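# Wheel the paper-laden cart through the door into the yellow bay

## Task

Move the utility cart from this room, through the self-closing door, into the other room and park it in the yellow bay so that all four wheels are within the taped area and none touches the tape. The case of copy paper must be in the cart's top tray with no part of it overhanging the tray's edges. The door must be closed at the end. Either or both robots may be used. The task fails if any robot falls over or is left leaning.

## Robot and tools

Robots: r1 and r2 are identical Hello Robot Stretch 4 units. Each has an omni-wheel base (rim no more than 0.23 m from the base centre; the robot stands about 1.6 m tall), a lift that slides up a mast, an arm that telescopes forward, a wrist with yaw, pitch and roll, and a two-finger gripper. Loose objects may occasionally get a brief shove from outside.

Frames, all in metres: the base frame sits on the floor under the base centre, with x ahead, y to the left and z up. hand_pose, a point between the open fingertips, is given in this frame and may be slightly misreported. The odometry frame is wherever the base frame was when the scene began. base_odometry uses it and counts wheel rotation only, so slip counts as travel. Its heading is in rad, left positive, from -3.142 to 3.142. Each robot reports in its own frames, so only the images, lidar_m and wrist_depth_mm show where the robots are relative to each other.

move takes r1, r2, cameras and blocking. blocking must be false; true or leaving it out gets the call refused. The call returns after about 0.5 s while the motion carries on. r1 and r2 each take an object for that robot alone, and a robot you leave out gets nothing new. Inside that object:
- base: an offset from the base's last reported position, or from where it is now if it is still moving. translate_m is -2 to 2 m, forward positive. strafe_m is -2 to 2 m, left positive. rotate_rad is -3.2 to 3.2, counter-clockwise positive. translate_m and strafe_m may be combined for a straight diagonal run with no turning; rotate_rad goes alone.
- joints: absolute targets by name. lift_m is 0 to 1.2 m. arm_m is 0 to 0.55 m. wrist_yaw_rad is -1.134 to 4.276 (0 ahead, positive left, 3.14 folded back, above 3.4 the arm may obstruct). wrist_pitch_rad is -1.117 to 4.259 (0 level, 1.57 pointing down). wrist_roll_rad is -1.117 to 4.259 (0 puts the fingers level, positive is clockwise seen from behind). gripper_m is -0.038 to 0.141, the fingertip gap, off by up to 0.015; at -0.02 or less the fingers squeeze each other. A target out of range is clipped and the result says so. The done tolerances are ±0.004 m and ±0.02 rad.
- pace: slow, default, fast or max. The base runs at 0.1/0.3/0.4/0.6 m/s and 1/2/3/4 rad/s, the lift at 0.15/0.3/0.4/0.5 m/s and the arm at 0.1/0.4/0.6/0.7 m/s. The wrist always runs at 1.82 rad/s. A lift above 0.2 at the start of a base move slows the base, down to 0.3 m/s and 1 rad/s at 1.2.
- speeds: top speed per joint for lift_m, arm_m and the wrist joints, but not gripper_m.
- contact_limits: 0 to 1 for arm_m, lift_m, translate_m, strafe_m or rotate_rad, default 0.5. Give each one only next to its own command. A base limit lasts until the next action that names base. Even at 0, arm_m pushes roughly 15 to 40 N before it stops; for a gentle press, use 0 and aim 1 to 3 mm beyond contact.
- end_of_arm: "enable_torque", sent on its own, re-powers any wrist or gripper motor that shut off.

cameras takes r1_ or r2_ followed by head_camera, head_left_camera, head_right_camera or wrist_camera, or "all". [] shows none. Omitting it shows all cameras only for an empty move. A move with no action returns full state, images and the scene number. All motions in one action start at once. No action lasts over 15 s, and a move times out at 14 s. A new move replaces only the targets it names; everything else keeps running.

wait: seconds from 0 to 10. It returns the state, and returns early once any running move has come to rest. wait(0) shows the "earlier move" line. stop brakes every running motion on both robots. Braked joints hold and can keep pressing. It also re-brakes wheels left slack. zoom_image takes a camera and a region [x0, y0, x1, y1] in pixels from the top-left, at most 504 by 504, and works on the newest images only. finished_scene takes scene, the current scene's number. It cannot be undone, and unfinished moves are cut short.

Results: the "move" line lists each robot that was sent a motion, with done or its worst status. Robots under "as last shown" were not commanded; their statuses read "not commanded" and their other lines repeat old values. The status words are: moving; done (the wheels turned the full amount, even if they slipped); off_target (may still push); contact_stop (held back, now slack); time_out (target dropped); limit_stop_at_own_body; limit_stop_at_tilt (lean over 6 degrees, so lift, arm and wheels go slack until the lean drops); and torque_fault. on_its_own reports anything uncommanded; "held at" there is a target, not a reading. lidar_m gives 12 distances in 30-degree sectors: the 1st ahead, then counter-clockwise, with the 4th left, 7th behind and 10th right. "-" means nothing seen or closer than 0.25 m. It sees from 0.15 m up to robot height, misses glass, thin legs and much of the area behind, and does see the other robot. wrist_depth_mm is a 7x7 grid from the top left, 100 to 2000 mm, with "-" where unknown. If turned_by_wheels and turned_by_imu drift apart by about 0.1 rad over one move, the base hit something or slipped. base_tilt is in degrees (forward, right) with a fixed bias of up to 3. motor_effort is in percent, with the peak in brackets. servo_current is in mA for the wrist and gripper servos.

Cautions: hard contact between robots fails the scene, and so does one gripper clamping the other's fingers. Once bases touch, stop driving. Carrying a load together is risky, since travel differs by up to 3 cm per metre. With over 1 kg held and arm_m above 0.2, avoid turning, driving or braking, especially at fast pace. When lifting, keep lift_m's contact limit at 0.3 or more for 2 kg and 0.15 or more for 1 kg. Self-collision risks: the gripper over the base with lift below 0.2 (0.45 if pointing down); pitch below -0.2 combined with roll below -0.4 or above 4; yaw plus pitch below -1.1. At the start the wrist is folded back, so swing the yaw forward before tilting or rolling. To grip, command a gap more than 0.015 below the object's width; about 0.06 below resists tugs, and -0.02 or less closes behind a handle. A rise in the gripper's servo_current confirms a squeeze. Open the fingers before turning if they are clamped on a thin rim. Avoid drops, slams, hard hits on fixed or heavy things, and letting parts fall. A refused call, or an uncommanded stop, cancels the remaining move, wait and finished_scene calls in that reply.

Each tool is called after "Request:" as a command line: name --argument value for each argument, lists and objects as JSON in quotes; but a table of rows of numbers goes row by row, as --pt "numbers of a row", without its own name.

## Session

Request:
move --blocking false --cameras '["all"]'

Scene clock: 0.00 s.
r1.base_odometry: x=+0.000 y=+0.000 heading=+0.000
r1.turned_by_wheels: +0.000
r1.turned_by_imu: +0.000
r1.base_tilt: forward=-1.6 right=+1.3
r1.lidar_m: 0.96 1.73 2.02 2.40 3.92 1.60 0.85 0.77 0.78 0.89 0.77 0.78
r1.base_status: not commanded
r1.joint_positions: lift_m=+0.124 arm_m=+0.000 wrist_yaw_rad=+3.194 wrist_pitch_rad=+0.002 wrist_roll_rad=+0.000 gripper_m=+0.056
r1.joint_status: not commanded
r1.measured_speeds: all 0
r1.motor_effort: lift_m=+19 arm_m=-4 wheel_0=-2 wheel_1=+1 wheel_2=+0
r1.servo_current: wrist_yaw_rad=59 wrist_pitch_rad=46 wrist_roll_rad=46 gripper_m=39
r1.hand_pose: x=-0.1216 y=+0.0722 z=+0.3019 quat_wxyz=(-0.026, -0.001, +0.000, +1.000) (m; r1's base frame)
r1.wrist_depth_mm: - 135 - - - - - / - 123 135 - - - - / - 121 191 - - - - / 110 136 194 - - - - / 137 - - - 1618 - - / 226 - 190 1098 188 1160 1118 / 224 163 750 798 768 768 759
r2.base_odometry: x=+0.000 y=+0.000 heading=+0.000
r2.turned_by_wheels: +0.000
r2.turned_by_imu: +0.000
r2.base_tilt: forward=-0.6 right=+0.1
r2.lidar_m: 1.29 1.32 1.58 2.33 2.36 2.78 1.41 1.41 2.77 2.39 2.42 1.48
r2.base_status: not commanded
r2.joint_positions: lift_m=+0.200 arm_m=+0.000 wrist_yaw_rad=+3.211 wrist_pitch_rad=+0.001 wrist_roll_rad=+0.000 gripper_m=+0.056
r2.joint_status: not commanded
r2.measured_speeds: all 0
r2.motor_effort: lift_m=+18 arm_m=-4 wheel_0=-1 wheel_1=+1 wheel_2=+1
r2.servo_current: wrist_yaw_rad=46 wrist_pitch_rad=39 wrist_roll_rad=52 gripper_m=52
r2.hand_pose: x=-0.1229 y=+0.0671 z=+0.3779 quat_wxyz=(-0.035, -0.001, +0.000, +0.999) (m; r2's base frame)
r2.wrist_depth_mm: - - 137 - - - - / - - 137 - - - - / - 109 138 - - - - / - 140 175 - - - - / 214 - - - - - - / 213 1281 196 1255 190 1336 1182 / 208 243 866 - - 854 878
pictures: r1_head_camera, r1_head_left_camera, r1_head_right_camera, r1_wrist_camera, r2_head_camera, r2_head_left_camera, r2_head_right_camera, r2_wrist_camera
Images, in order (width x height): r1_head_camera 420x560, r1_head_left_camera 420x672, r1_head_right_camera 420x672, r1_wrist_camera 616x392, r2_head_camera 420x560, r2_head_left_camera 420x672, r2_head_right_camera 420x672, r2_wrist_camera 616x392.

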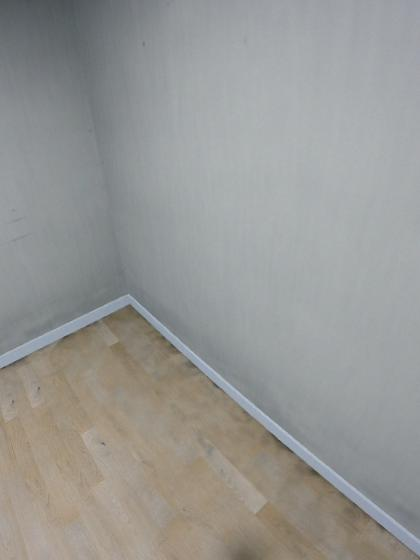

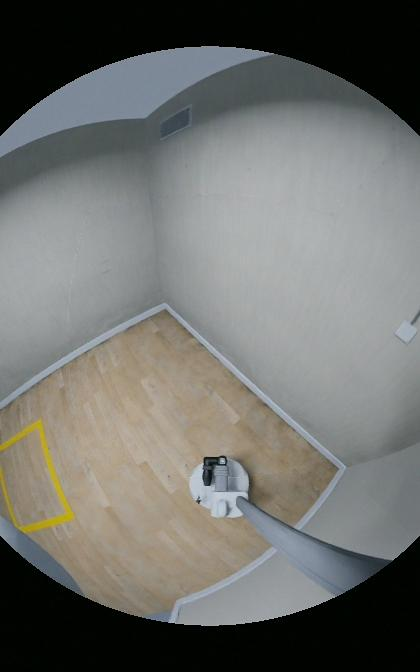

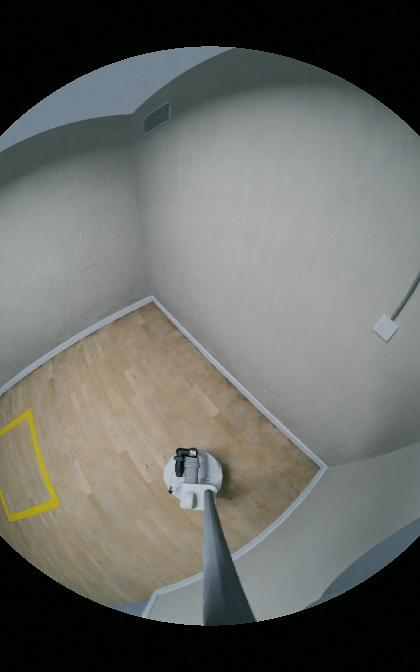

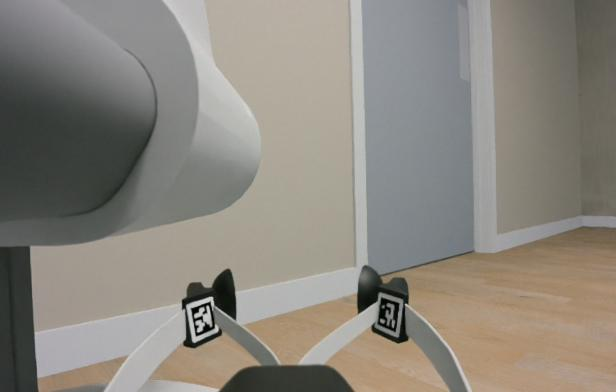

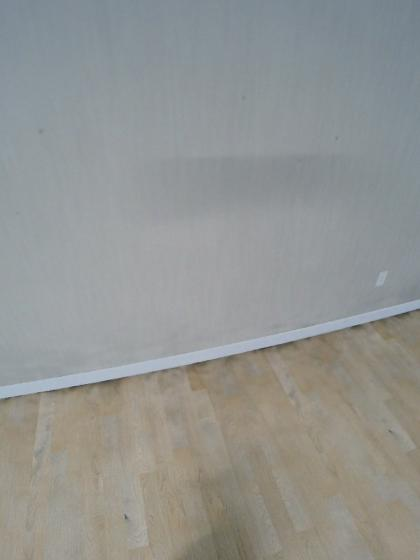

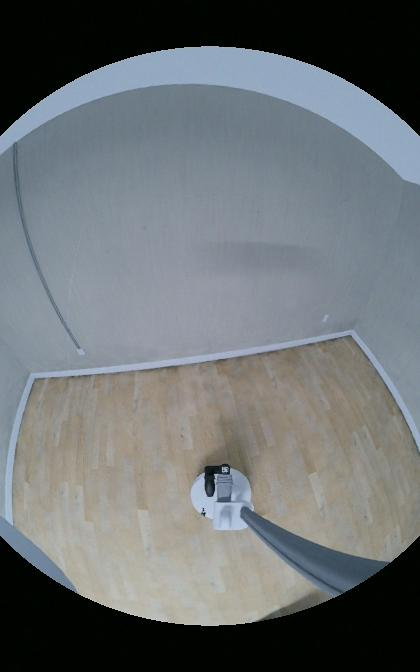

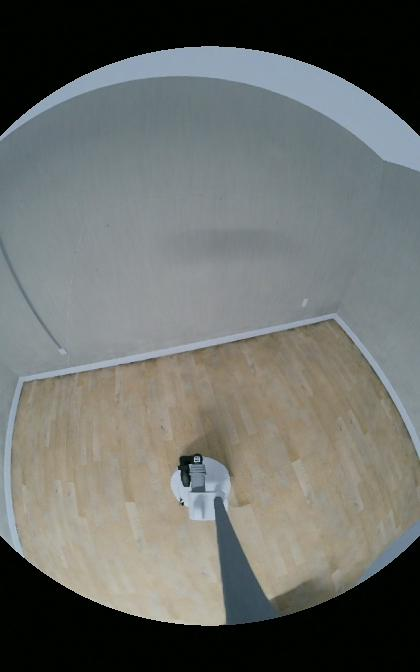

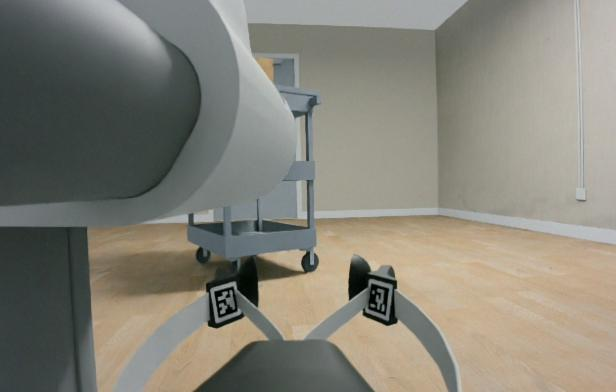

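Request:
move --blocking false --r1 '{"base":{"rotate_rad":2.9}}' --r2 '{"base":{"rotate_rad":3.1}}'

Request:
wait --seconds 3 --cameras '["r1_head_camera","r1_head_left_camera","r1_head_right_camera","r2_head_camera","r2_head_left_camera","r2_head_right_camera"]'

Scene clock: 8.57 s.
move: r1 moving; r2 moving
r1.base_odometry: x=+0.000 y=+0.000 heading=+0.253
r1.turned_by_wheels: +0.253
r1.turned_by_imu: +0.253
r1.base_tilt: forward=-1.6 right=+1.3
r1.lidar_m: 1.15 2.01 2.11 2.98 2.65 1.07 0.80 0.74 0.81 0.80 0.72 0.82
r1.base_status: rotate_rad moving
r1.joint_positions: lift_m=+0.124 arm_m=+0.000 wrist_yaw_rad=+3.194 wrist_pitch_rad=+0.002 wrist_roll_rad=+0.000 gripper_m=+0.056
r1.joint_status: not commanded
r1.measured_speeds: translate_m=+0.000 strafe_m=+0.000 rotate_rad=+0.974 lift_m=+0.000 arm_m=+0.000 wrist_yaw_rad=+0.000 wrist_pitch_rad=+0.000 wrist_roll_rad=+0.000
r1.motor_effort: lift_m=+19(20) arm_m=-4(4) wheel_0=-7(9) wheel_1=-6(7) wheel_2=-6(7)
r1.servo_current: wrist_yaw_rad=46(59) wrist_pitch_rad=39(52) wrist_roll_rad=33(65) gripper_m=39(46)
r1.hand_pose: x=-0.1216 y=+0.0722 z=+0.3019 quat_wxyz=(-0.026, -0.001, +0.000, +1.000) (m; r1's base frame)
r1.wrist_depth_mm: - 135 - - - - 1808 / - 123 135 - - - 1808 / - 121 192 - - - 1756 / 111 136 195 - - - 1808 / 137 - - - - - 1756 / 226 - 190 976 188 1118 1138 / 224 152 759 798 778 750 759
r2.base_odometry: x=+0.000 y=+0.000 heading=+0.252
r2.turned_by_wheels: +0.252
r2.turned_by_imu: +0.245
r2.base_tilt: forward=-0.7 right=+0.0
r2.lidar_m: 1.29 1.38 1.94 2.33 2.46 3.37 1.44 3.35 2.49 2.40 1.84 1.36
r2.base_status: rotate_rad moving
r2.joint_positions: lift_m=+0.200 arm_m=+0.000 wrist_yaw_rad=+3.211 wrist_pitch_rad=+0.001 wrist_roll_rad=+0.000 gripper_m=+0.056
r2.joint_status: not commanded
r2.measured_speeds: translate_m=+0.002 strafe_m=+0.000 rotate_rad=+0.977 lift_m=+0.000 arm_m=+0.000 wrist_yaw_rad=+0.000 wrist_pitch_rad=+0.000 wrist_roll_rad=+0.000
r2.motor_effort: lift_m=+18(18) arm_m=-4(4) wheel_0=-4(9) wheel_1=-10(10) wheel_2=-10(11)
r2.servo_current: wrist_yaw_rad=52(52) wrist_pitch_rad=46(46) wrist_roll_rad=52(65) gripper_m=46(52)
r2.hand_pose: x=-0.1229 y=+0.0671 z=+0.3779 quat_wxyz=(-0.035, -0.001, +0.000, +0.999) (m; r2's base frame)
r2.wrist_depth_mm: - - 137 - - - - / - - 137 1756 - - - / - 109 138 286 - - - / - 140 176 - - - - / 214 - - - - - - / 213 1281 196 1308 190 1336 1182 / 208 242 878 - - 854 878
pictures: none

Scene clock: 10.80 s.
earlier move: r1 done; r2 moving
r1.base_odometry: x=+0.000 y=+0.000 heading=+2.900
r1.turned_by_wheels: +2.647
r1.turned_by_imu: +2.661
r1.base_tilt: forward=-1.6 right=+1.3
r1.lidar_m: 1.05 0.79 0.74 0.81 0.80 0.76 0.81 1.21 2.03 2.15 3.07 2.55
r1.base_status: done
r1.joint_positions: lift_m=+0.124 arm_m=+0.000 wrist_yaw_rad=+3.194 wrist_pitch_rad=+0.002 wrist_roll_rad=+0.000 gripper_m=+0.056
r1.joint_status: not commanded
r1.measured_speeds: all 0
r1.motor_effort: lift_m=+19(20) arm_m=-4(4) wheel_0=-3(10) wheel_1=-2(9) wheel_2=-1(8)
r1.servo_current: wrist_yaw_rad=39(65) wrist_pitch_rad=39(52) wrist_roll_rad=52(65) gripper_m=39(52)
r1.hand_pose: x=-0.1216 y=+0.0722 z=+0.3019 quat_wxyz=(-0.026, -0.001, +0.000, +1.000) (m; r1's base frame)
r1.wrist_depth_mm: - 135 - - - - - / - 123 135 - - - - / - 121 192 - - - - / 110 135 194 - - - - / 137 - - - - - - / 1008 1229 190 - 187 - - / 750 759 750 788 778 131 -
r2.base_odometry: x=+0.000 y=+0.000 heading=+3.099
r2.turned_by_wheels: +2.847
r2.turned_by_imu: +2.772
r2.base_tilt: forward=-0.7 right=+0.1
r2.lidar_m: 1.45 1.41 2.88 2.37 2.39 1.55 1.33 1.30 1.52 2.33 2.34 2.67
r2.base_status: rotate_rad moving
r2.joint_positions: lift_m=+0.200 arm_m=+0.000 wrist_yaw_rad=+3.211 wrist_pitch_rad=+0.001 wrist_roll_rad=+0.000 gripper_m=+0.056
r2.joint_status: not commanded
r2.measured_speeds: all 0
r2.motor_effort: lift_m=+18(18) arm_m=-4(4) wheel_0=-4(10) wheel_1=-2(10) wheel_2=-3(13)
r2.servo_current: wrist_yaw_rad=46(52) wrist_pitch_rad=39(46) wrist_roll_rad=39(65) gripper_m=52(52)
r2.hand_pose: x=-0.1228 y=+0.0671 z=+0.3779 quat_wxyz=(-0.035, -0.001, +0.000, +0.999) (m; r2's base frame)
r2.wrist_depth_mm: - - 137 - - - - / - 107 137 - - - - / - 110 139 235 - - - / - 140 165 - - - - / 215 - - - - - - / 212 1205 193 1182 190 1336 1205 / 211 244 891 - - 854 891
wait: 2.23 of 3 s (r1 has come to rest)
pictures: r1_head_camera, r1_head_left_camera, r1_head_right_camera, r2_head_camera, r2_head_left_camera, r2_head_right_camera
Images, in order (width x height): r1_head_camera 420x560, r1_head_left_camera 420x672, r1_head_right_camera 420x672, r2_head_camera 420x560, r2_head_left_camera 420x672, r2_head_right_camera 420x672.

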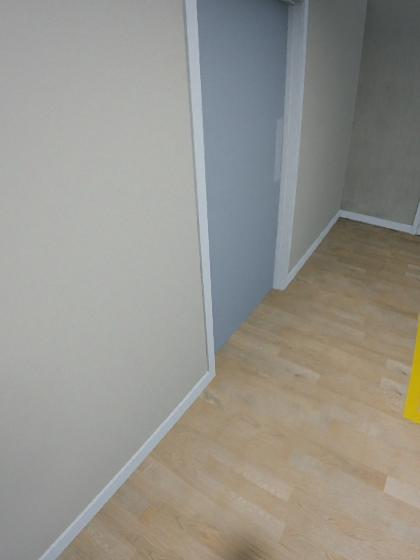

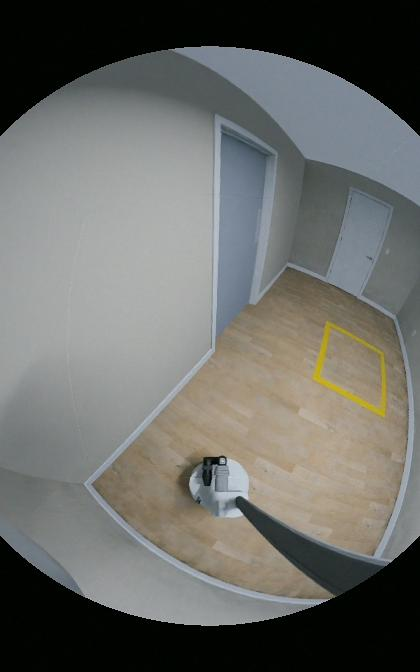

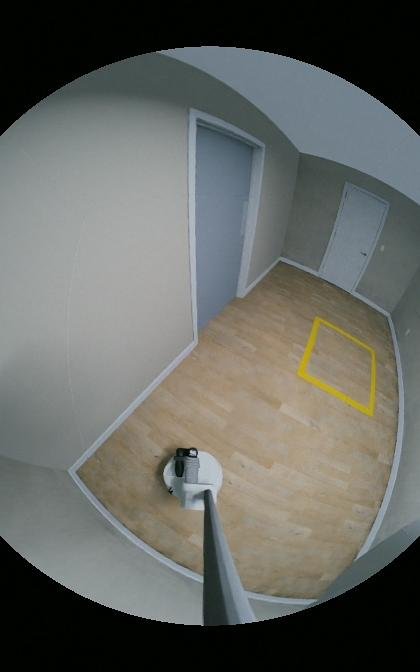

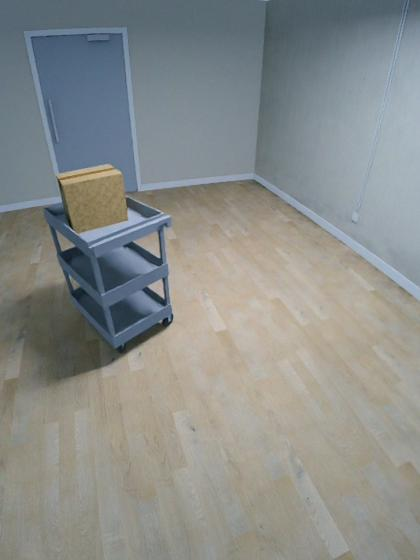

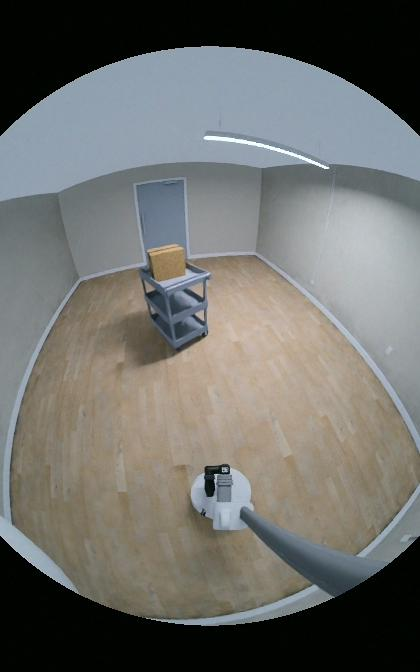

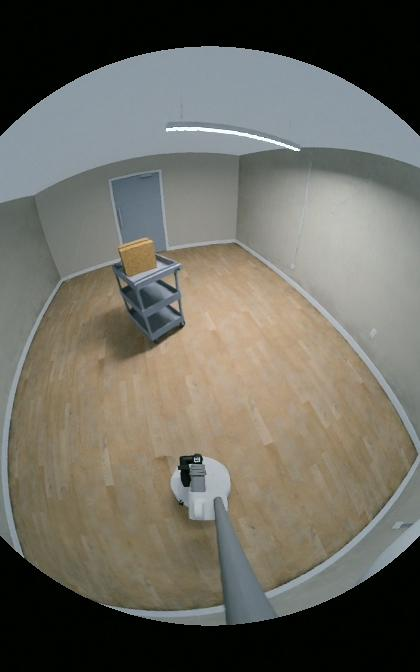

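Request:
move --blocking false --r1 '{"base":{"rotate_rad":0.925}}' --r2 '{"base":{"rotate_rad":1.2},"joints":{"lift_m":0.5}}'

Request:
wait --seconds 1.5

Request:
wait --seconds 0.6

Request:
move --blocking false --r1 '{"base":{"strafe_m":-1.3}}' --r2 '{"base":{"translate_m":1.75,"strafe_m":-0.28},"joints":{"wrist_yaw_rad":-0.85,"lift_m":0.82,"gripper_m":0.1}}'

Request:
wait --seconds 8 --cameras '["r1_head_camera","r1_head_left_camera","r2_head_camera","r2_head_left_camera"]'

Scene clock: 92.73 s.
earlier move: r2 done
move: r1 moving; r2 moving
r1.base_odometry: x=+0.000 y=+0.000 heading=-3.131
r1.turned_by_wheels: +0.253
r1.turned_by_imu: +0.254
r1.base_tilt: forward=-1.6 right=+1.3
r1.lidar_m: 0.86 0.75 0.75 0.89 0.75 0.77 0.95 1.71 2.04 2.45 3.92 1.60
r1.base_status: rotate_rad moving
r1.joint_positions: lift_m=+0.124 arm_m=+0.000 wrist_yaw_rad=+3.194 wrist_pitch_rad=+0.002 wrist_roll_rad=+0.000 gripper_m=+0.056
r1.joint_status: not commanded
r1.measured_speeds: translate_m=-0.001 strafe_m=+0.000 rotate_rad=+0.975 lift_m=+0.000 arm_m=+0.000 wrist_yaw_rad=+0.000 wrist_pitch_rad=+0.000 wrist_roll_rad=+0.000
r1.motor_effort: lift_m=+19(20) arm_m=-4(4) wheel_0=-7(9) wheel_1=-7(8) wheel_2=-7(7)
r1.servo_current: wrist_yaw_rad=65(65) wrist_pitch_rad=33(46) wrist_roll_rad=46(52) gripper_m=39(46)
r1.hand_pose: x=-0.1216 y=+0.0722 z=+0.3019 quat_wxyz=(-0.026, -0.001, +0.000, +1.000) (m; r1's base frame)
r1.wrist_depth_mm: - 135 - - - - - / - 123 135 - - - - / - 121 192 - - - - / 111 135 195 - - - - / 137 1983 - - - - - / 1008 1205 193 1078 187 - - / 750 768 750 798 788 131 -
r2.base_odometry: x=+0.000 y=+0.000 heading=-2.931
r2.turned_by_wheels: +0.253
r2.turned_by_imu: +0.246
r2.base_tilt: forward=-0.7 right=+0.1
r2.lidar_m: 1.37 3.57 2.53 2.37 2.00 1.39 1.32 1.36 1.80 2.32 2.40 3.23
r2.base_status: rotate_rad moving
r2.joint_positions: lift_m=+0.238 arm_m=+0.000 wrist_yaw_rad=+3.211 wrist_pitch_rad=+0.001 wrist_roll_rad=+0.000 gripper_m=+0.056
r2.joint_status: lift_m moving
r2.measured_speeds: translate_m=-0.002 strafe_m=+0.001 rotate_rad=+0.980 lift_m=+0.146 arm_m=+0.000 wrist_yaw_rad=+0.000 wrist_pitch_rad=+0.000 wrist_roll_rad=+0.000
r2.motor_effort: lift_m=+24(24) arm_m=-4(4) wheel_0=-6(10) wheel_1=-9(10) wheel_2=-11(11)
r2.servo_current: wrist_yaw_rad=39(52) wrist_pitch_rad=39(46) wrist_roll_rad=46(59) gripper_m=52(52)
r2.hand_pose: x=-0.1228 y=+0.0671 z=+0.4157 quat_wxyz=(-0.035, -0.001, +0.000, +0.999) (m; r2's base frame)
r2.wrist_depth_mm: - - 137 - - - - / - 107 137 - - - - / - 111 139 236 - - - / - 140 165 - - - - / 216 - - - - - - / 213 1255 191 1160 190 1229 1182 / 211 244 1008 - - 946 931
pictures: none

Scene clock: 93.90 s.
earlier move: r1 done; r2 moving
r1.base_odometry: x=+0.000 y=+0.000 heading=-2.459
r1.turned_by_wheels: +0.671
r1.turned_by_imu: +0.675
r1.base_tilt: forward=-1.5 right=+1.3
r1.lidar_m: 0.75 0.74 0.82 0.76 0.78 1.03 2.00 2.10 2.69 3.94 1.18 0.80
r1.base_status: done
r1.joint_positions: lift_m=+0.124 arm_m=+0.000 wrist_yaw_rad=+3.194 wrist_pitch_rad=+0.002 wrist_roll_rad=+0.000 gripper_m=+0.056
r1.joint_status: not commanded
r1.measured_speeds: all 0
r1.motor_effort: lift_m=+20(20) arm_m=-4(4) wheel_0=-3(9) wheel_1=-2(8) wheel_2=-2(7)
r1.servo_current: wrist_yaw_rad=52(78) wrist_pitch_rad=39(52) wrist_roll_rad=65(72) gripper_m=39(46)
r1.hand_pose: x=-0.1216 y=+0.0722 z=+0.3019 quat_wxyz=(-0.026, -0.001, +0.000, +1.000) (m; r1's base frame)
r1.wrist_depth_mm: - 135 - - - - - / - 123 146 - - - - / - 121 191 - - - - / 110 136 206 - - - - / 217 - - - - - - / 1025 1205 193 1182 188 1118 946 / 750 759 741 798 778 759 759
r2.base_odometry: x=+0.000 y=+0.000 heading=-1.985
r2.turned_by_wheels: +0.946
r2.turned_by_imu: +0.922
r2.base_tilt: forward=-0.7 right=+0.0
r2.lidar_m: 2.64 2.38 2.21 1.43 1.30 1.33 1.68 2.33 2.33 2.90 1.41 1.67
r2.base_status: rotate_rad moving
r2.joint_positions: lift_m=+0.483 arm_m=+0.000 wrist_yaw_rad=+3.211 wrist_pitch_rad=+0.001 wrist_roll_rad=+0.000 gripper_m=+0.056
r2.joint_status: lift_m moving
r2.measured_speeds: translate_m=+0.000 strafe_m=+0.000 rotate_rad=+0.000 lift_m=+0.104 arm_m=+0.000 wrist_yaw_rad=+0.000 wrist_pitch_rad=+0.000 wrist_roll_rad=+0.000
r2.motor_effort: lift_m=+23(25) arm_m=-4(4) wheel_0=+0(11) wheel_1=-2(10) wheel_2=-4(12)
r2.servo_current: wrist_yaw_rad=52(52) wrist_pitch_rad=39(46) wrist_roll_rad=46(59) gripper_m=46(52)
r2.hand_pose: x=-0.1228 y=+0.0671 z=+0.6614 quat_wxyz=(-0.035, -0.001, +0.000, +0.999) (m; r2's base frame)
r2.wrist_depth_mm: - - 137 - - - - / - 107 137 - - - - / - 113 138 - - - - / - 140 177 - - - - / 215 - - - - - - / 213 - 196 - 190 - - / 211 245 1537 - - - -
wait: 1.17 of 1.5 s (r1 has come to rest)
pictures: none

Scene clock: 94.50 s.
earlier move: r2 done
r1.base_odometry: x=+0.000 y=+0.000 heading=-2.459
r1.turned_by_wheels: +0.000
r1.turned_by_imu: +0.000
r1.base_tilt: forward=-1.6 right=+1.3
r1.lidar_m: 0.73 0.77 0.84 0.78 0.81 1.04 2.01 2.09 2.72 3.94 1.21 0.80
r1.base_status: done
r1.joint_positions: lift_m=+0.124 arm_m=+0.000 wrist_yaw_rad=+3.194 wrist_pitch_rad=+0.002 wrist_roll_rad=+0.000 gripper_m=+0.056
r1.joint_status: not commanded
r1.measured_speeds: all 0
r1.motor_effort: lift_m=+20(20) arm_m=-4(4) wheel_0=-3(9) wheel_1=-2(8) wheel_2=-2(7)
r1.servo_current: wrist_yaw_rad=46(78) wrist_pitch_rad=39(52) wrist_roll_rad=39(72) gripper_m=39(52)
r1.hand_pose: x=-0.1216 y=+0.0722 z=+0.3019 quat_wxyz=(-0.026, -0.001, +0.000, +1.000) (m; r1's base frame)
r1.wrist_depth_mm: - 135 - - - - - / - 123 146 - - - - / - 121 191 - - - - / 110 136 206 - - - - / 216 - - - - - - / 991 1205 193 1160 187 1138 946 / 750 750 759 809 778 768 750
r2.base_odometry: x=+0.000 y=+0.000 heading=-1.985
r2.turned_by_wheels: +0.000
r2.turned_by_imu: +0.000
r2.base_tilt: forward=-0.7 right=+0.1
r2.lidar_m: 2.61 2.37 2.21 1.45 1.30 1.32 1.66 2.34 2.36 2.93 1.40 1.68
r2.base_status: done
r2.joint_positions: lift_m=+0.500 arm_m=+0.000 wrist_yaw_rad=+3.211 wrist_pitch_rad=+0.001 wrist_roll_rad=+0.000 gripper_m=+0.056
r2.joint_status: all done
r2.measured_speeds: all 0
r2.motor_effort: lift_m=+21(25) arm_m=-4(4) wheel_0=-3(11) wheel_1=-2(10) wheel_2=-4(12)
r2.servo_current: wrist_yaw_rad=39(52) wrist_pitch_rad=46(46) wrist_roll_rad=52(59) gripper_m=46(59)
r2.hand_pose: x=-0.1228 y=+0.0671 z=+0.6776 quat_wxyz=(-0.035, -0.001, +0.000, +0.999) (m; r2's base frame)
r2.wrist_depth_mm: - - 137 - - - - / - 107 138 - - - - / - 113 139 - - - - / - 140 178 - - - - / 215 - - - - - - / 213 - 196 - 189 - - / 211 244 1537 - - - -
wait: 0.60 s; at rest by 0.57 s
pictures: none

Scene clock: 95.00 s.
move: r1 moving; r2 moving
r1.base_odometry: x=-0.023 y=+0.028 heading=-2.459
r1.turned_by_wheels: +0.000
r1.turned_by_imu: +0.000
r1.base_tilt: forward=-1.6 right=+1.3
r1.lidar_m: 0.75 0.77 0.86 0.81 0.83 1.09 2.01 2.09 2.69 3.92 1.20 0.83
r1.base_status: strafe_m moving
r1.joint_positions: lift_m=+0.124 arm_m=+0.000 wrist_yaw_rad=+3.194 wrist_pitch_rad=+0.002 wrist_roll_rad=+0.000 gripper_m=+0.056
r1.joint_status: not commanded
r1.measured_speeds: translate_m=+0.000 strafe_m=-0.140 rotate_rad=-0.003 lift_m=+0.000 arm_m=+0.000 wrist_yaw_rad=+0.000 wrist_pitch_rad=+0.000 wrist_roll_rad=+0.000
r1.motor_effort: lift_m=+20(20) arm_m=-4(4) wheel_0=+8(10) wheel_1=-9(10) wheel_2=+0(2)
r1.servo_current: wrist_yaw_rad=39(59) wrist_pitch_rad=33(46) wrist_roll_rad=39(59) gripper_m=46(46)
r1.hand_pose: x=-0.1216 y=+0.0722 z=+0.3019 quat_wxyz=(-0.026, -0.001, +0.000, +1.000) (m; r1's base frame)
r1.wrist_depth_mm: - 135 - - - - - / - 123 146 - - - - / - 121 192 - - - - / 111 136 207 - - - - / 216 - - - - - - / 1008 1205 194 1160 187 1138 976 / 741 759 750 788 778 759 759
r2.base_odometry: x=-0.017 y=-0.027 heading=-1.984
r2.turned_by_wheels: +0.000
r2.turned_by_imu: +0.000
r2.base_tilt: forward=-0.7 right=+0.0
r2.lidar_m: 2.62 2.35 2.30 1.47 1.32 1.36 1.71 2.34 2.38 3.00 1.38 1.68
r2.base_status: translate_m moving; strafe_m moving
r2.joint_positions: lift_m=+0.538 arm_m=+0.000 wrist_yaw_rad=+2.651 wrist_pitch_rad=+0.001 wrist_roll_rad=+0.000 gripper_m=+0.075
r2.joint_status: lift_m moving; wrist_yaw_rad moving; gripper_m moving
r2.measured_speeds: translate_m=+0.122 strafe_m=-0.021 rotate_rad=+0.001 lift_m=+0.146 arm_m=+0.000 wrist_yaw_rad=-1.728 wrist_pitch_rad=+0.000 wrist_roll_rad=+0.000
r2.motor_effort: lift_m=+22(25) arm_m=-4(4) wheel_0=+9(11) wheel_1=+6(7) wheel_2=-13(13)
r2.servo_current: wrist_yaw_rad=39(117) wrist_pitch_rad=39(46) wrist_roll_rad=52(52) gripper_m=91(91)
r2.hand_pose: x=-0.0421 y=+0.2131 z=+0.7156 quat_wxyz=(+0.243, -0.001, +0.000, +0.970) (m; r2's base frame)
r2.wrist_depth_mm: - - - - - - - / - - - - - - - / 204 - - - - - - / - - - - - - - / - - - - - - - / - - 189 - 187 - - / 1618 1537 1537 - - - -
pictures: none

Scene clock: 100.17 s.
earlier move: r1 done; r2 moving
r1.base_odometry: x=-0.820 y=+1.009 heading=-2.459
r1.turned_by_wheels: +0.000
r1.turned_by_imu: -0.007
r1.base_tilt: forward=-1.6 right=+1.3
r1.lidar_m: 0.94 0.88 1.15 2.05 2.11 2.04 1.91 1.98 2.56 2.66 1.33 1.01
r1.base_status: done
r1.joint_positions: lift_m=+0.124 arm_m=+0.000 wrist_yaw_rad=+3.194 wrist_pitch_rad=+0.002 wrist_roll_rad=+0.000 gripper_m=+0.056
r1.joint_status: not commanded
r1.measured_speeds: all 0
r1.motor_effort: lift_m=+20(20) arm_m=-4(4) wheel_0=+1(12) wheel_1=-1(11) wheel_2=-1(2)
r1.servo_current: wrist_yaw_rad=39(78) wrist_pitch_rad=39(52) wrist_roll_rad=46(65) gripper_m=39(46)
r1.hand_pose: x=-0.1216 y=+0.0722 z=+0.3019 quat_wxyz=(-0.026, -0.001, +0.000, +1.000) (m; r1's base frame)
r1.wrist_depth_mm: - 135 - - - - - / - 120 142 - - - - / - 125 165 - - - - / 110 135 211 - - - - / 215 1708 - - - - - / 226 1205 193 1182 188 1118 1118 / 759 750 290 809 778 759 759
r2.base_odometry: x=-0.825 y=-1.280 heading=-1.985
r2.turned_by_wheels: +0.000
r2.turned_by_imu: +0.002
r2.base_tilt: forward=-0.7 right=+0.1
r2.lidar_m: 1.51 1.38 1.36 1.72 2.43 2.46 3.10 3.35 0.96 1.00 3.38 2.36
r2.base_status: translate_m moving; strafe_m moving
r2.joint_positions: lift_m=+0.820 arm_m=+0.000 wrist_yaw_rad=-0.847 wrist_pitch_rad=+0.001 wrist_roll_rad=+0.000 gripper_m=+0.100
r2.joint_status: all done
r2.measured_speeds: translate_m=+0.296 strafe_m=-0.046 rotate_rad=-0.004 lift_m=+0.000 arm_m=+0.000 wrist_yaw_rad=+0.000 wrist_pitch_rad=+0.000 wrist_roll_rad=+0.000
r2.motor_effort: lift_m=+21(26) arm_m=-4(5) wheel_0=+6(12) wheel_1=+5(8) wheel_2=-9(14)
r2.servo_current: wrist_yaw_rad=52(130) wrist_pitch_rad=39(52) wrist_roll_rad=39(59) gripper_m=46(98)
r2.hand_pose: x=+0.2964 y=-0.2740 z=+0.9976 quat_wxyz=(+0.912, +0.000, +0.000, -0.411) (m; r2's base frame)
r2.wrist_depth_mm: - - - - - - - / - - - - - - - / - - - - - - - / - - - - - - - / - - - - - - - / - - 195 - 195 - - / - - - - - - -
wait: 5.17 of 8 s (r1 has come to rest)
pictures: r1_head_camera, r1_head_left_camera, r2_head_camera, r2_head_left_camera
Images, in order (width x height): r1_head_camera 420x560, r1_head_left_camera 420x672, r2_head_camera 420x560, r2_head_left_camera 420x672.

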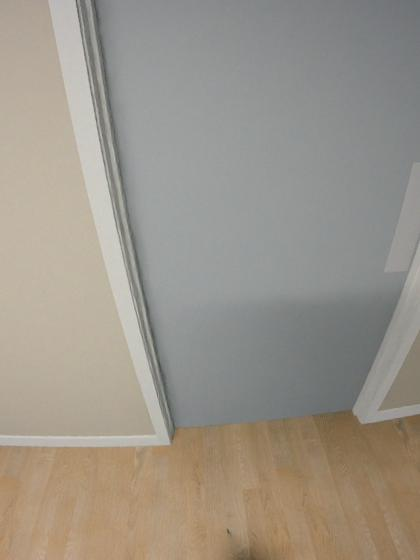

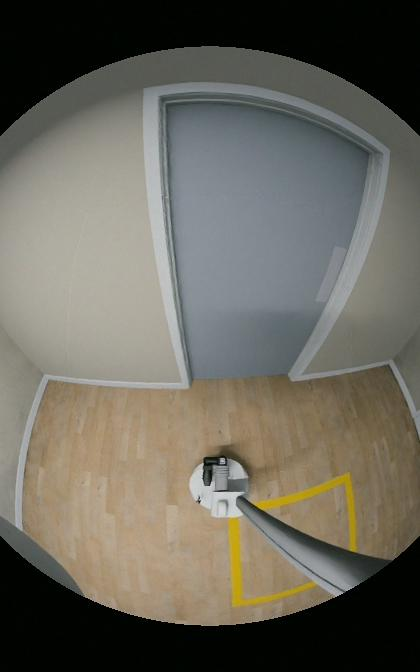

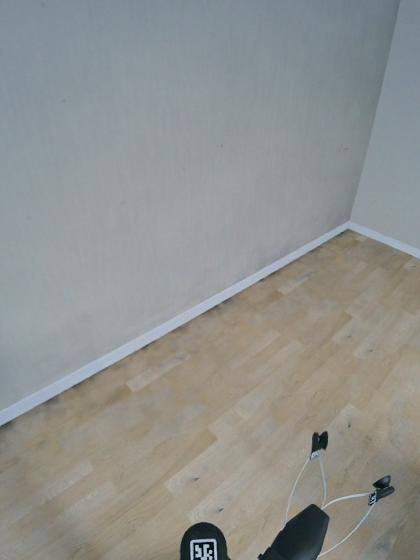

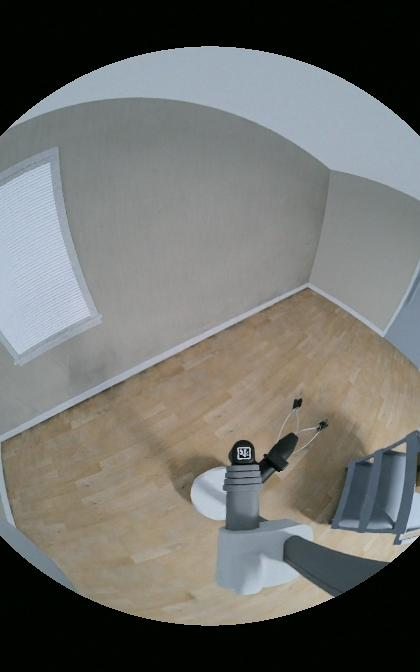

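Request:
move --blocking false --r2 '{"base":{"translate_m":0.5,"strafe_m":-1.1}}'

Request:
wait --seconds 5 --cameras '["r2_head_camera","r2_head_right_camera","r2_wrist_camera"]'

Scene clock: 113.17 s.
earlier move: r2 done
move: r2 moving
r1: as last shown
r1.turned_by_imu: +0.000
r1.lidar_m: 0.92 0.85 1.12 2.06 2.10 2.04 1.91 1.97 2.58 2.64 1.35 1.03
r1.motor_effort: lift_m=+20(20) arm_m=-4(4) wheel_0=+0(1) wheel_1=-1(1) wheel_2=-1(1)
r1.servo_current: wrist_yaw_rad=59(65) wrist_pitch_rad=39(46) wrist_roll_rad=52(59) gripper_m=39(46)
r1.wrist_depth_mm: - 135 - - - - - / - 120 142 - - - - / - 125 165 - - - - / 110 135 210 - - - - / 214 1708 - - - - - / 224 1205 193 1205 188 1138 1118 / 741 768 290 788 788 750 750
r2.base_odometry: x=-0.991 y=-1.490 heading=-1.985
r2.turned_by_wheels: -0.001
r2.turned_by_imu: +0.000
r2.base_tilt: forward=-0.6 right=+0.1
r2.lidar_m: 1.35 1.21 1.23 1.54 2.64 2.69 3.34 1.09 1.01 1.04 3.14 2.09
r2.base_status: translate_m moving; strafe_m moving
r2.joint_positions: lift_m=+0.820 arm_m=+0.000 wrist_yaw_rad=-0.847 wrist_pitch_rad=+0.001 wrist_roll_rad=+0.000 gripper_m=+0.100
r2.joint_status: not commanded
r2.measured_speeds: translate_m=+0.049 strafe_m=-0.112 rotate_rad=+0.003 lift_m=+0.000 arm_m=+0.000 wrist_yaw_rad=+0.000 wrist_pitch_rad=+0.000 wrist_roll_rad=+0.000
r2.motor_effort: lift_m=+21(21) arm_m=-4(4) wheel_0=+6(13) wheel_1=-8(10) wheel_2=-10(10)
r2.servo_current: wrist_yaw_rad=46(52) wrist_pitch_rad=39(46) wrist_roll_rad=59(59) gripper_m=52(52)
r2.hand_pose: x=+0.2964 y=-0.2740 z=+0.9976 quat_wxyz=(+0.912, +0.000, +0.000, -0.411) (m; r2's base frame)
r2.wrist_depth_mm: - - - - - - - / - - - - - - - / - - - - - - - / - - - - - - - / - - - - - - - / - - 195 - 195 - - / - - - - - - -
pictures: none

Scene clock: 118.17 s.
earlier move: r2 done
r1.base_odometry: x=-0.820 y=+1.009 heading=-2.459
r1.turned_by_wheels: +0.000
r1.turned_by_imu: +0.000
r1.base_tilt: forward=-1.6 right=+1.3
r1.lidar_m: 0.92 0.87 1.15 2.07 2.11 2.07 1.90 1.98 2.52 2.62 1.34 1.00
r1.base_status: not commanded
r1.joint_positions: lift_m=+0.124 arm_m=+0.000 wrist_yaw_rad=+3.194 wrist_pitch_rad=+0.002 wrist_roll_rad=+0.000 gripper_m=+0.056
r1.joint_status: not commanded
r1.measured_speeds: all 0
r1.motor_effort: lift_m=+20(20) arm_m=-4(4) wheel_0=+1(1) wheel_1=-1(1) wheel_2=-1(1)
r1.servo_current: wrist_yaw_rad=39(72) wrist_pitch_rad=46(52) wrist_roll_rad=46(65) gripper_m=46(52)
r1.hand_pose: x=-0.1216 y=+0.0722 z=+0.3019 quat_wxyz=(-0.026, -0.001, +0.000, +1.000) (m; r1's base frame)
r1.wrist_depth_mm: - 135 - - - - - / - 120 142 - - - - / - 125 166 - - - - / 110 135 210 - - - - / 214 1756 - - - - - / 224 1205 193 1182 188 1138 1098 / 750 750 290 798 778 759 750
r2.base_odometry: x=-2.168 y=-1.505 heading=-1.985
r2.turned_by_wheels: +0.000
r2.turned_by_imu: +0.002
r2.base_tilt: forward=-0.7 right=+0.1
r2.lidar_m: 1.67 1.50 1.52 1.88 3.77 3.82 0.73 0.87 3.25 2.24 2.00 2.05
r2.base_status: done
r2.joint_positions: lift_m=+0.820 arm_m=+0.000 wrist_yaw_rad=-0.847 wrist_pitch_rad=+0.001 wrist_roll_rad=+0.000 gripper_m=+0.100
r2.joint_status: not commanded
r2.measured_speeds: all 0
r2.motor_effort: lift_m=+21(21) arm_m=-4(4) wheel_0=+1(15) wheel_1=-4(11) wheel_2=-4(10)
r2.servo_current: wrist_yaw_rad=52(65) wrist_pitch_rad=39(52) wrist_roll_rad=59(59) gripper_m=52(59)
r2.hand_pose: x=+0.2964 y=-0.2740 z=+0.9976 quat_wxyz=(+0.912, +0.000, +0.000, -0.411) (m; r2's base frame)
r2.wrist_depth_mm: - - - - - - - / 1921 - - - - - - / - - - - - - - / 1983 - - - - - - / - - - - - - - / - - 189 - 185 - - / - - - - - - -
wait: 5.00 s; at rest by 4.97 s
pictures: r2_head_camera, r2_head_right_camera, r2_wrist_camera
Images, in order (width x height): r2_head_camera 420x560, r2_head_right_camera 420x672, r2_wrist_camera 616x392.

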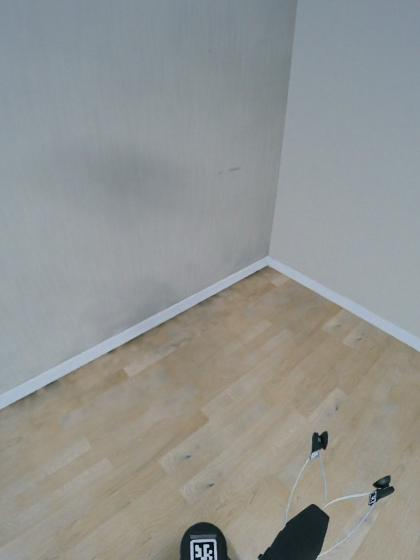

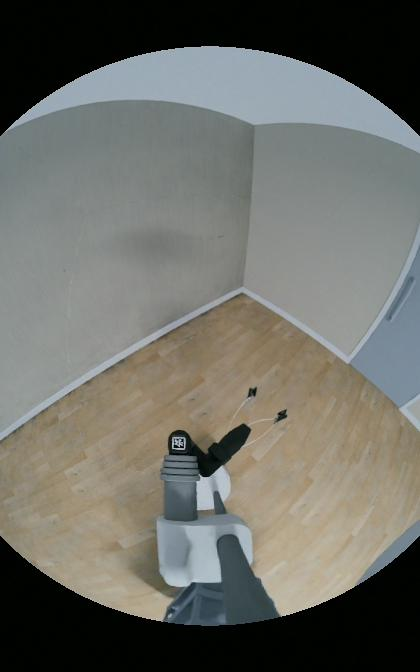

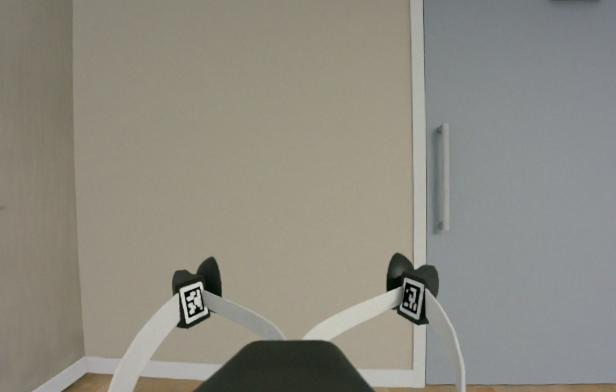

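Request:
move --blocking false --r2 '{"base":{"translate_m":0.68,"strafe_m":-1.48},"joints":{"wrist_yaw_rad":-0.96,"lift_m":0.86}}'

Request:
wait --seconds 6.5 --cameras '["r2_wrist_camera","r2_head_camera"]'

Scene clock: 146.60 s.
move: r2 moving
r1: as last shown
r1.lidar_m: 0.93 0.86 1.15 2.05 2.11 2.06 1.90 1.98 2.58 2.65 1.37 1.00
r1.servo_current: wrist_yaw_rad=33(59) wrist_pitch_rad=39(46) wrist_roll_rad=52(65) gripper_m=39(46)
r1.wrist_depth_mm: - 135 - - - - - / - 120 142 - - - - / - 125 165 - - - - / 110 135 211 - - - - / 214 1756 - - - - - / 225 1205 193 1182 188 1138 1118 / 741 750 290 798 778 768 750
r2.base_odometry: x=-2.199 y=-1.505 heading=-1.986
r2.turned_by_wheels: -0.001
r2.turned_by_imu: +0.000
r2.base_tilt: forward=-0.6 right=+0.0
r2.lidar_m: 1.65 1.52 1.52 1.90 3.82 3.84 0.71 0.91 3.25 2.19 1.96 2.02
r2.base_status: translate_m moving; strafe_m moving
r2.joint_positions: lift_m=+0.852 arm_m=+0.000 wrist_yaw_rad=-0.957 wrist_pitch_rad=+0.001 wrist_roll_rad=+0.000 gripper_m=+0.100
r2.joint_status: lift_m moving; wrist_yaw_rad moving
r2.measured_speeds: translate_m=+0.050 strafe_m=-0.111 rotate_rad=-0.002 lift_m=+0.073 arm_m=+0.000 wrist_yaw_rad=-0.001 wrist_pitch_rad=+0.000 wrist_roll_rad=+0.000
r2.motor_effort: lift_m=+20(25) arm_m=-4(4) wheel_0=+7(13) wheel_1=-9(10) wheel_2=-8(10)
r2.servo_current: wrist_yaw_rad=52(91) wrist_pitch_rad=39(46) wrist_roll_rad=46(65) gripper_m=52(52)
r2.hand_pose: x=+0.2656 y=-0.2861 z=+1.0299 quat_wxyz=(+0.888, +0.000, +0.000, -0.460) (m; r2's base frame)
r2.wrist_depth_mm: - - - - - - - / - - - - - - - / - - - - - - - / - - - - - - - / - - - - - - - / - - 189 - 186 - - / - - - - - - -
pictures: none

Scene clock: 153.00 s.
earlier move: r2 done
r1.base_odometry: x=-0.820 y=+1.009 heading=-2.459
r1.turned_by_wheels: +0.000
r1.turned_by_imu: +0.000
r1.base_tilt: forward=-1.6 right=+1.2
r1.lidar_m: 0.92 0.88 1.14 2.05 2.13 2.06 1.92 1.98 2.56 2.64 1.35 1.01
r1.base_status: not commanded
r1.joint_positions: lift_m=+0.124 arm_m=+0.000 wrist_yaw_rad=+3.194 wrist_pitch_rad=+0.002 wrist_roll_rad=+0.000 gripper_m=+0.056
r1.joint_status: not commanded
r1.measured_speeds: all 0
r1.motor_effort: lift_m=+20(20) arm_m=-4(4) wheel_0=+0(1) wheel_1=-1(1) wheel_2=-1(1)
r1.servo_current: wrist_yaw_rad=39(72) wrist_pitch_rad=46(52) wrist_roll_rad=52(72) gripper_m=46(52)
r1.hand_pose: x=-0.1216 y=+0.0722 z=+0.3019 quat_wxyz=(-0.026, -0.001, +0.000, +1.000) (m; r1's base frame)
r1.wrist_depth_mm: - 135 - - - - - / - 120 142 - - - - / - 125 165 - - - - / 110 136 211 - - - - / 215 1708 - - - - - / 225 1229 193 1205 187 1138 1118 / 750 750 291 788 778 768 750
r2.base_odometry: x=-3.796 y=-1.530 heading=-1.986
r2.turned_by_wheels: +0.000
r2.turned_by_imu: +0.003
r2.base_tilt: forward=-0.7 right=+0.1
r2.lidar_m: 0.60 1.20 1.90 2.37 2.06 1.95 3.14 2.87 0.77 0.50 0.38 0.43
r2.base_status: done
r2.joint_positions: lift_m=+0.860 arm_m=+0.000 wrist_yaw_rad=-0.957 wrist_pitch_rad=+0.001 wrist_roll_rad=+0.000 gripper_m=+0.100
r2.joint_status: all done
r2.measured_speeds: all 0
r2.motor_effort: lift_m=+21(25) arm_m=-4(4) wheel_0=+2(15) wheel_1=-3(11) wheel_2=-4(11)
r2.servo_current: wrist_yaw_rad=59(91) wrist_pitch_rad=39(52) wrist_roll_rad=46(65) gripper_m=46(59)
r2.hand_pose: x=+0.2655 y=-0.2861 z=+1.0376 quat_wxyz=(+0.888, +0.000, +0.000, -0.461) (m; r2's base frame)
r2.wrist_depth_mm: 291 293 293 282 296 298 300 / 294 294 294 283 297 298 301 / 294 296 294 286 300 303 303 / 297 297 298 287 301 223 304 / 298 300 300 289 304 304 307 / 300 300 200 289 195 306 309 / 300 301 303 - 306 309 309
wait: 6.40 of 6.5 s (r2 has come to rest)
pictures: r2_head_camera, r2_wrist_camera
Images, in order (width x height): r2_head_camera 420x560, r2_wrist_camera 616x392.

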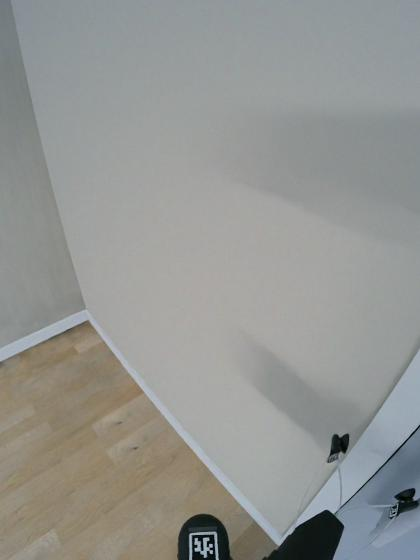

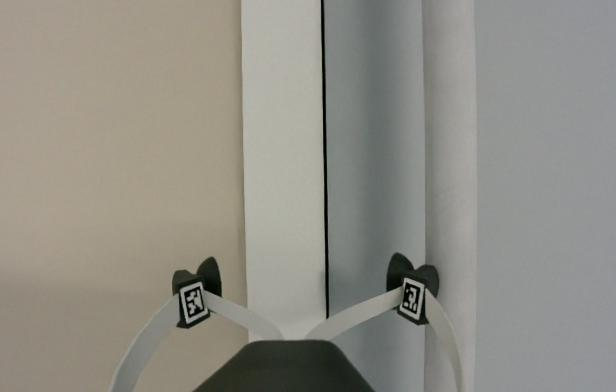

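Request:
move --blocking false --r2 '{"base":{"translate_m":-0.06,"strafe_m":0.075}}'

Request:
wait --seconds 2

Request:
move --blocking false --r2 '{"base":{"translate_m":-0.064,"strafe_m":-0.056}}'

Request:
wait --seconds 2 --cameras '["r2_wrist_camera"]'

Scene clock: 168.40 s.
move: r2 moving
r1: as last shown
r1.base_tilt: forward=-1.6 right=+1.3
r1.lidar_m: 0.93 0.88 1.17 2.05 2.11 2.07 1.91 2.00 2.55 2.65 1.36 1.01
r1.motor_effort: lift_m=+19(20) arm_m=-4(4) wheel_0=+0(1) wheel_1=-1(1) wheel_2=-1(1)
r1.servo_current: wrist_yaw_rad=39(59) wrist_pitch_rad=46(52) wrist_roll_rad=52(59) gripper_m=39(46)
r1.wrist_depth_mm: - 135 - - - - - / - 120 142 - - - - / - 124 166 - - - - / 110 136 211 - - - - / 215 1756 - - - - - / 226 1205 193 1182 187 1138 1098 / 759 750 290 788 788 759 768
r2.base_odometry: x=-3.766 y=-1.522 heading=-1.985
r2.turned_by_wheels: +0.000
r2.turned_by_imu: +0.001
r2.base_tilt: forward=-0.7 right=+0.0
r2.lidar_m: 0.60 1.27 1.90 2.38 2.01 1.92 3.15 2.86 0.83 0.54 0.42 0.48
r2.base_status: translate_m moving; strafe_m moving
r2.joint_positions: lift_m=+0.860 arm_m=+0.000 wrist_yaw_rad=-0.957 wrist_pitch_rad=+0.001 wrist_roll_rad=+0.000 gripper_m=+0.100
r2.joint_status: not commanded
r2.measured_speeds: translate_m=-0.078 strafe_m=+0.096 rotate_rad=+0.004 lift_m=+0.000 arm_m=+0.000 wrist_yaw_rad=+0.000 wrist_pitch_rad=+0.000 wrist_roll_rad=+0.000
r2.motor_effort: lift_m=+21(21) arm_m=-4(4) wheel_0=-12(12) wheel_1=+5(9) wheel_2=+10(11)
r2.servo_current: wrist_yaw_rad=52(52) wrist_pitch_rad=39(46) wrist_roll_rad=52(52) gripper_m=52(52)
r2.hand_pose: x=+0.2655 y=-0.2861 z=+1.0376 quat_wxyz=(+0.888, +0.000, +0.000, -0.461) (m; r2's base frame)
r2.wrist_depth_mm: 319 319 319 307 322 325 324 / 317 320 322 310 325 325 327 / 324 322 324 314 327 329 329 / 325 324 327 315 329 330 329 / 327 327 327 317 329 332 332 / 327 327 197 317 196 334 336 / 329 330 330 - 258 336 336
pictures: none

Scene clock: 169.43 s.
earlier move: r2 done
r1.base_odometry: x=-0.820 y=+1.009 heading=-2.459
r1.turned_by_wheels: +0.000
r1.turned_by_imu: +0.000
r1.base_tilt: forward=-1.6 right=+1.3
r1.lidar_m: 0.93 0.88 1.15 2.06 2.07 2.04 1.90 1.98 2.53 2.66 1.38 1.01
r1.base_status: not commanded
r1.joint_positions: lift_m=+0.124 arm_m=+0.000 wrist_yaw_rad=+3.194 wrist_pitch_rad=+0.002 wrist_roll_rad=+0.000 gripper_m=+0.056
r1.joint_status: not commanded
r1.measured_speeds: all 0
r1.motor_effort: lift_m=+20(20) arm_m=-4(4) wheel_0=+1(1) wheel_1=-1(1) wheel_2=-1(1)
r1.servo_current: wrist_yaw_rad=46(65) wrist_pitch_rad=33(52) wrist_roll_rad=59(59) gripper_m=46(52)
r1.hand_pose: x=-0.1216 y=+0.0722 z=+0.3019 quat_wxyz=(-0.026, -0.001, +0.000, +1.000) (m; r1's base frame)
r1.wrist_depth_mm: - 134 - - - - - / - 120 142 - - - - / - 125 165 - - - - / 110 135 211 - - - - / 215 1708 - - - - - / 225 1205 194 1205 188 1138 1098 / 750 759 290 778 768 768 750
r2.base_odometry: x=-3.704 y=-1.506 heading=-1.985
r2.turned_by_wheels: +0.000
r2.turned_by_imu: +0.000
r2.base_tilt: forward=-0.6 right=+0.1
r2.lidar_m: 0.67 1.41 1.90 2.39 1.94 1.84 3.16 2.85 0.95 0.61 0.47 0.50
r2.base_status: done
r2.joint_positions: lift_m=+0.860 arm_m=+0.000 wrist_yaw_rad=-0.957 wrist_pitch_rad=+0.001 wrist_roll_rad=+0.000 gripper_m=+0.100
r2.joint_status: not commanded
r2.measured_speeds: all 0
r2.motor_effort: lift_m=+21(21) arm_m=-4(4) wheel_0=+0(13) wheel_1=+2(9) wheel_2=+4(11)
r2.servo_current: wrist_yaw_rad=33(52) wrist_pitch_rad=46(46) wrist_roll_rad=46(59) gripper_m=52(52)
r2.hand_pose: x=+0.2655 y=-0.2861 z=+1.0376 quat_wxyz=(+0.888, +0.000, +0.000, -0.461) (m; r2's base frame)
r2.wrist_depth_mm: 382 384 387 377 392 394 397 / 387 387 392 379 394 399 397 / 387 389 392 379 397 399 402 / 389 392 394 382 397 399 402 / 392 392 397 384 399 402 404 / 394 394 196 387 195 404 407 / 397 399 402 - 327 410 -
wait: 1.03 of 2 s (r2 has come to rest)
pictures: none

Scene clock: 169.93 s.
move: r2 moving
r1: as last shown
r1.lidar_m: 0.93 0.88 1.15 2.06 2.11 2.07 1.91 1.97 2.56 2.66 1.33 1.01
r1.servo_current: wrist_yaw_rad=46(52) wrist_pitch_rad=46(52) wrist_roll_rad=33(72) gripper_m=46(46)
r1.wrist_depth_mm: - 135 - - - - - / - 120 142 - - - - / - 125 166 - - - - / 110 136 211 - - - - / 215 1756 - - - - - / 226 1229 194 1182 187 1138 1098 / 741 750 290 798 778 759 768
r2.base_odometry: x=-3.714 y=-1.474 heading=-1.985
r2.turned_by_wheels: +0.000
r2.turned_by_imu: +0.000
r2.base_tilt: forward=-0.7 right=+0.1
r2.lidar_m: 0.70 1.42 1.94 2.44 1.95 1.85 3.12 2.82 0.91 0.60 0.46 0.55
r2.base_status: translate_m moving; strafe_m moving
r2.joint_positions: lift_m=+0.860 arm_m=+0.000 wrist_yaw_rad=-0.957 wrist_pitch_rad=+0.001 wrist_roll_rad=+0.000 gripper_m=+0.100
r2.joint_status: not commanded
r2.measured_speeds: translate_m=-0.097 strafe_m=-0.084 rotate_rad=-0.002 lift_m=+0.000 arm_m=+0.000 wrist_yaw_rad=+0.000 wrist_pitch_rad=+0.000 wrist_roll_rad=+0.000
r2.motor_effort: lift_m=+21(21) arm_m=-4(4) wheel_0=+2(7) wheel_1=-11(11) wheel_2=+10(11)
r2.servo_current: wrist_yaw_rad=65(65) wrist_pitch_rad=39(46) wrist_roll_rad=46(65) gripper_m=52(59)
r2.hand_pose: x=+0.2655 y=-0.2861 z=+1.0376 quat_wxyz=(+0.888, +0.000, +0.000, -0.461) (m; r2's base frame)
r2.wrist_depth_mm: 382 382 382 387 387 392 392 / 384 389 387 389 394 394 394 / 389 387 387 392 394 397 397 / 389 392 389 394 332 397 399 / 392 389 384 397 327 397 399 / 394 397 197 399 194 404 402 / 399 392 399 - 402 407 404
pictures: none

Scene clock: 170.87 s.
earlier move: r2 done
r1.base_odometry: x=-0.820 y=+1.009 heading=-2.459
r1.turned_by_wheels: +0.000
r1.turned_by_imu: +0.000
r1.base_tilt: forward=-1.6 right=+1.3
r1.lidar_m: 0.93 0.89 1.15 2.06 2.09 2.07 1.92 1.97 2.54 2.65 1.36 1.00
r1.base_status: not commanded
r1.joint_positions: lift_m=+0.124 arm_m=+0.000 wrist_yaw_rad=+3.194 wrist_pitch_rad=+0.002 wrist_roll_rad=+0.000 gripper_m=+0.056
r1.joint_status: not commanded
r1.measured_speeds: all 0
r1.motor_effort: lift_m=+20(20) arm_m=-4(4) wheel_0=+1(1) wheel_1=-1(1) wheel_2=-1(1)
r1.servo_current: wrist_yaw_rad=46(72) wrist_pitch_rad=46(52) wrist_roll_rad=39(72) gripper_m=39(46)
r1.hand_pose: x=-0.1216 y=+0.0722 z=+0.3019 quat_wxyz=(-0.026, -0.001, +0.000, +1.000) (m; r1's base frame)
r1.wrist_depth_mm: - 135 - - - - - / - 120 142 - - - - / - 125 166 - - - - / 110 135 211 - - - - / 214 1756 - - - - - / 227 1229 194 1182 187 1138 1098 / 750 750 290 788 768 768 750
r2.base_odometry: x=-3.729 y=-1.425 heading=-1.985
r2.turned_by_wheels: +0.000
r2.turned_by_imu: +0.000
r2.base_tilt: forward=-0.7 right=+0.1
r2.lidar_m: 0.69 1.45 1.98 2.49 1.91 1.81 3.07 2.77 0.94 0.60 0.47 0.53
r2.base_status: done
r2.joint_positions: lift_m=+0.860 arm_m=+0.000 wrist_yaw_rad=-0.957 wrist_pitch_rad=+0.001 wrist_roll_rad=+0.000 gripper_m=+0.100
r2.joint_status: not commanded
r2.measured_speeds: all 0
r2.motor_effort: lift_m=+21(21) arm_m=-4(4) wheel_0=+3(7) wheel_1=-1(11) wheel_2=+4(11)
r2.servo_current: wrist_yaw_rad=46(65) wrist_pitch_rad=39(46) wrist_roll_rad=46(65) gripper_m=52(59)
r2.hand_pose: x=+0.2655 y=-0.2861 z=+1.0376 quat_wxyz=(+0.888, +0.000, +0.000, -0.461) (m; r2's base frame)
r2.wrist_depth_mm: 377 382 373 384 392 389 392 / 379 384 373 387 389 394 397 / 382 384 373 389 392 394 394 / 384 389 375 392 392 397 399 / 387 389 377 392 397 399 399 / 389 392 197 314 195 402 402 / 392 392 382 - 399 407 402
wait: 0.93 of 2 s (r2 has come to rest)
pictures: r2_wrist_camera
Images, in order (width x height): r2_wrist_camera 616x392.

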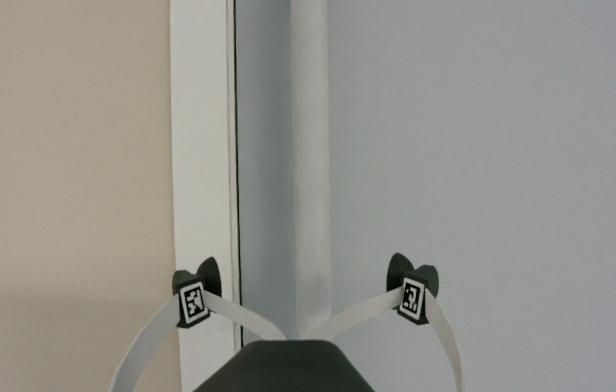

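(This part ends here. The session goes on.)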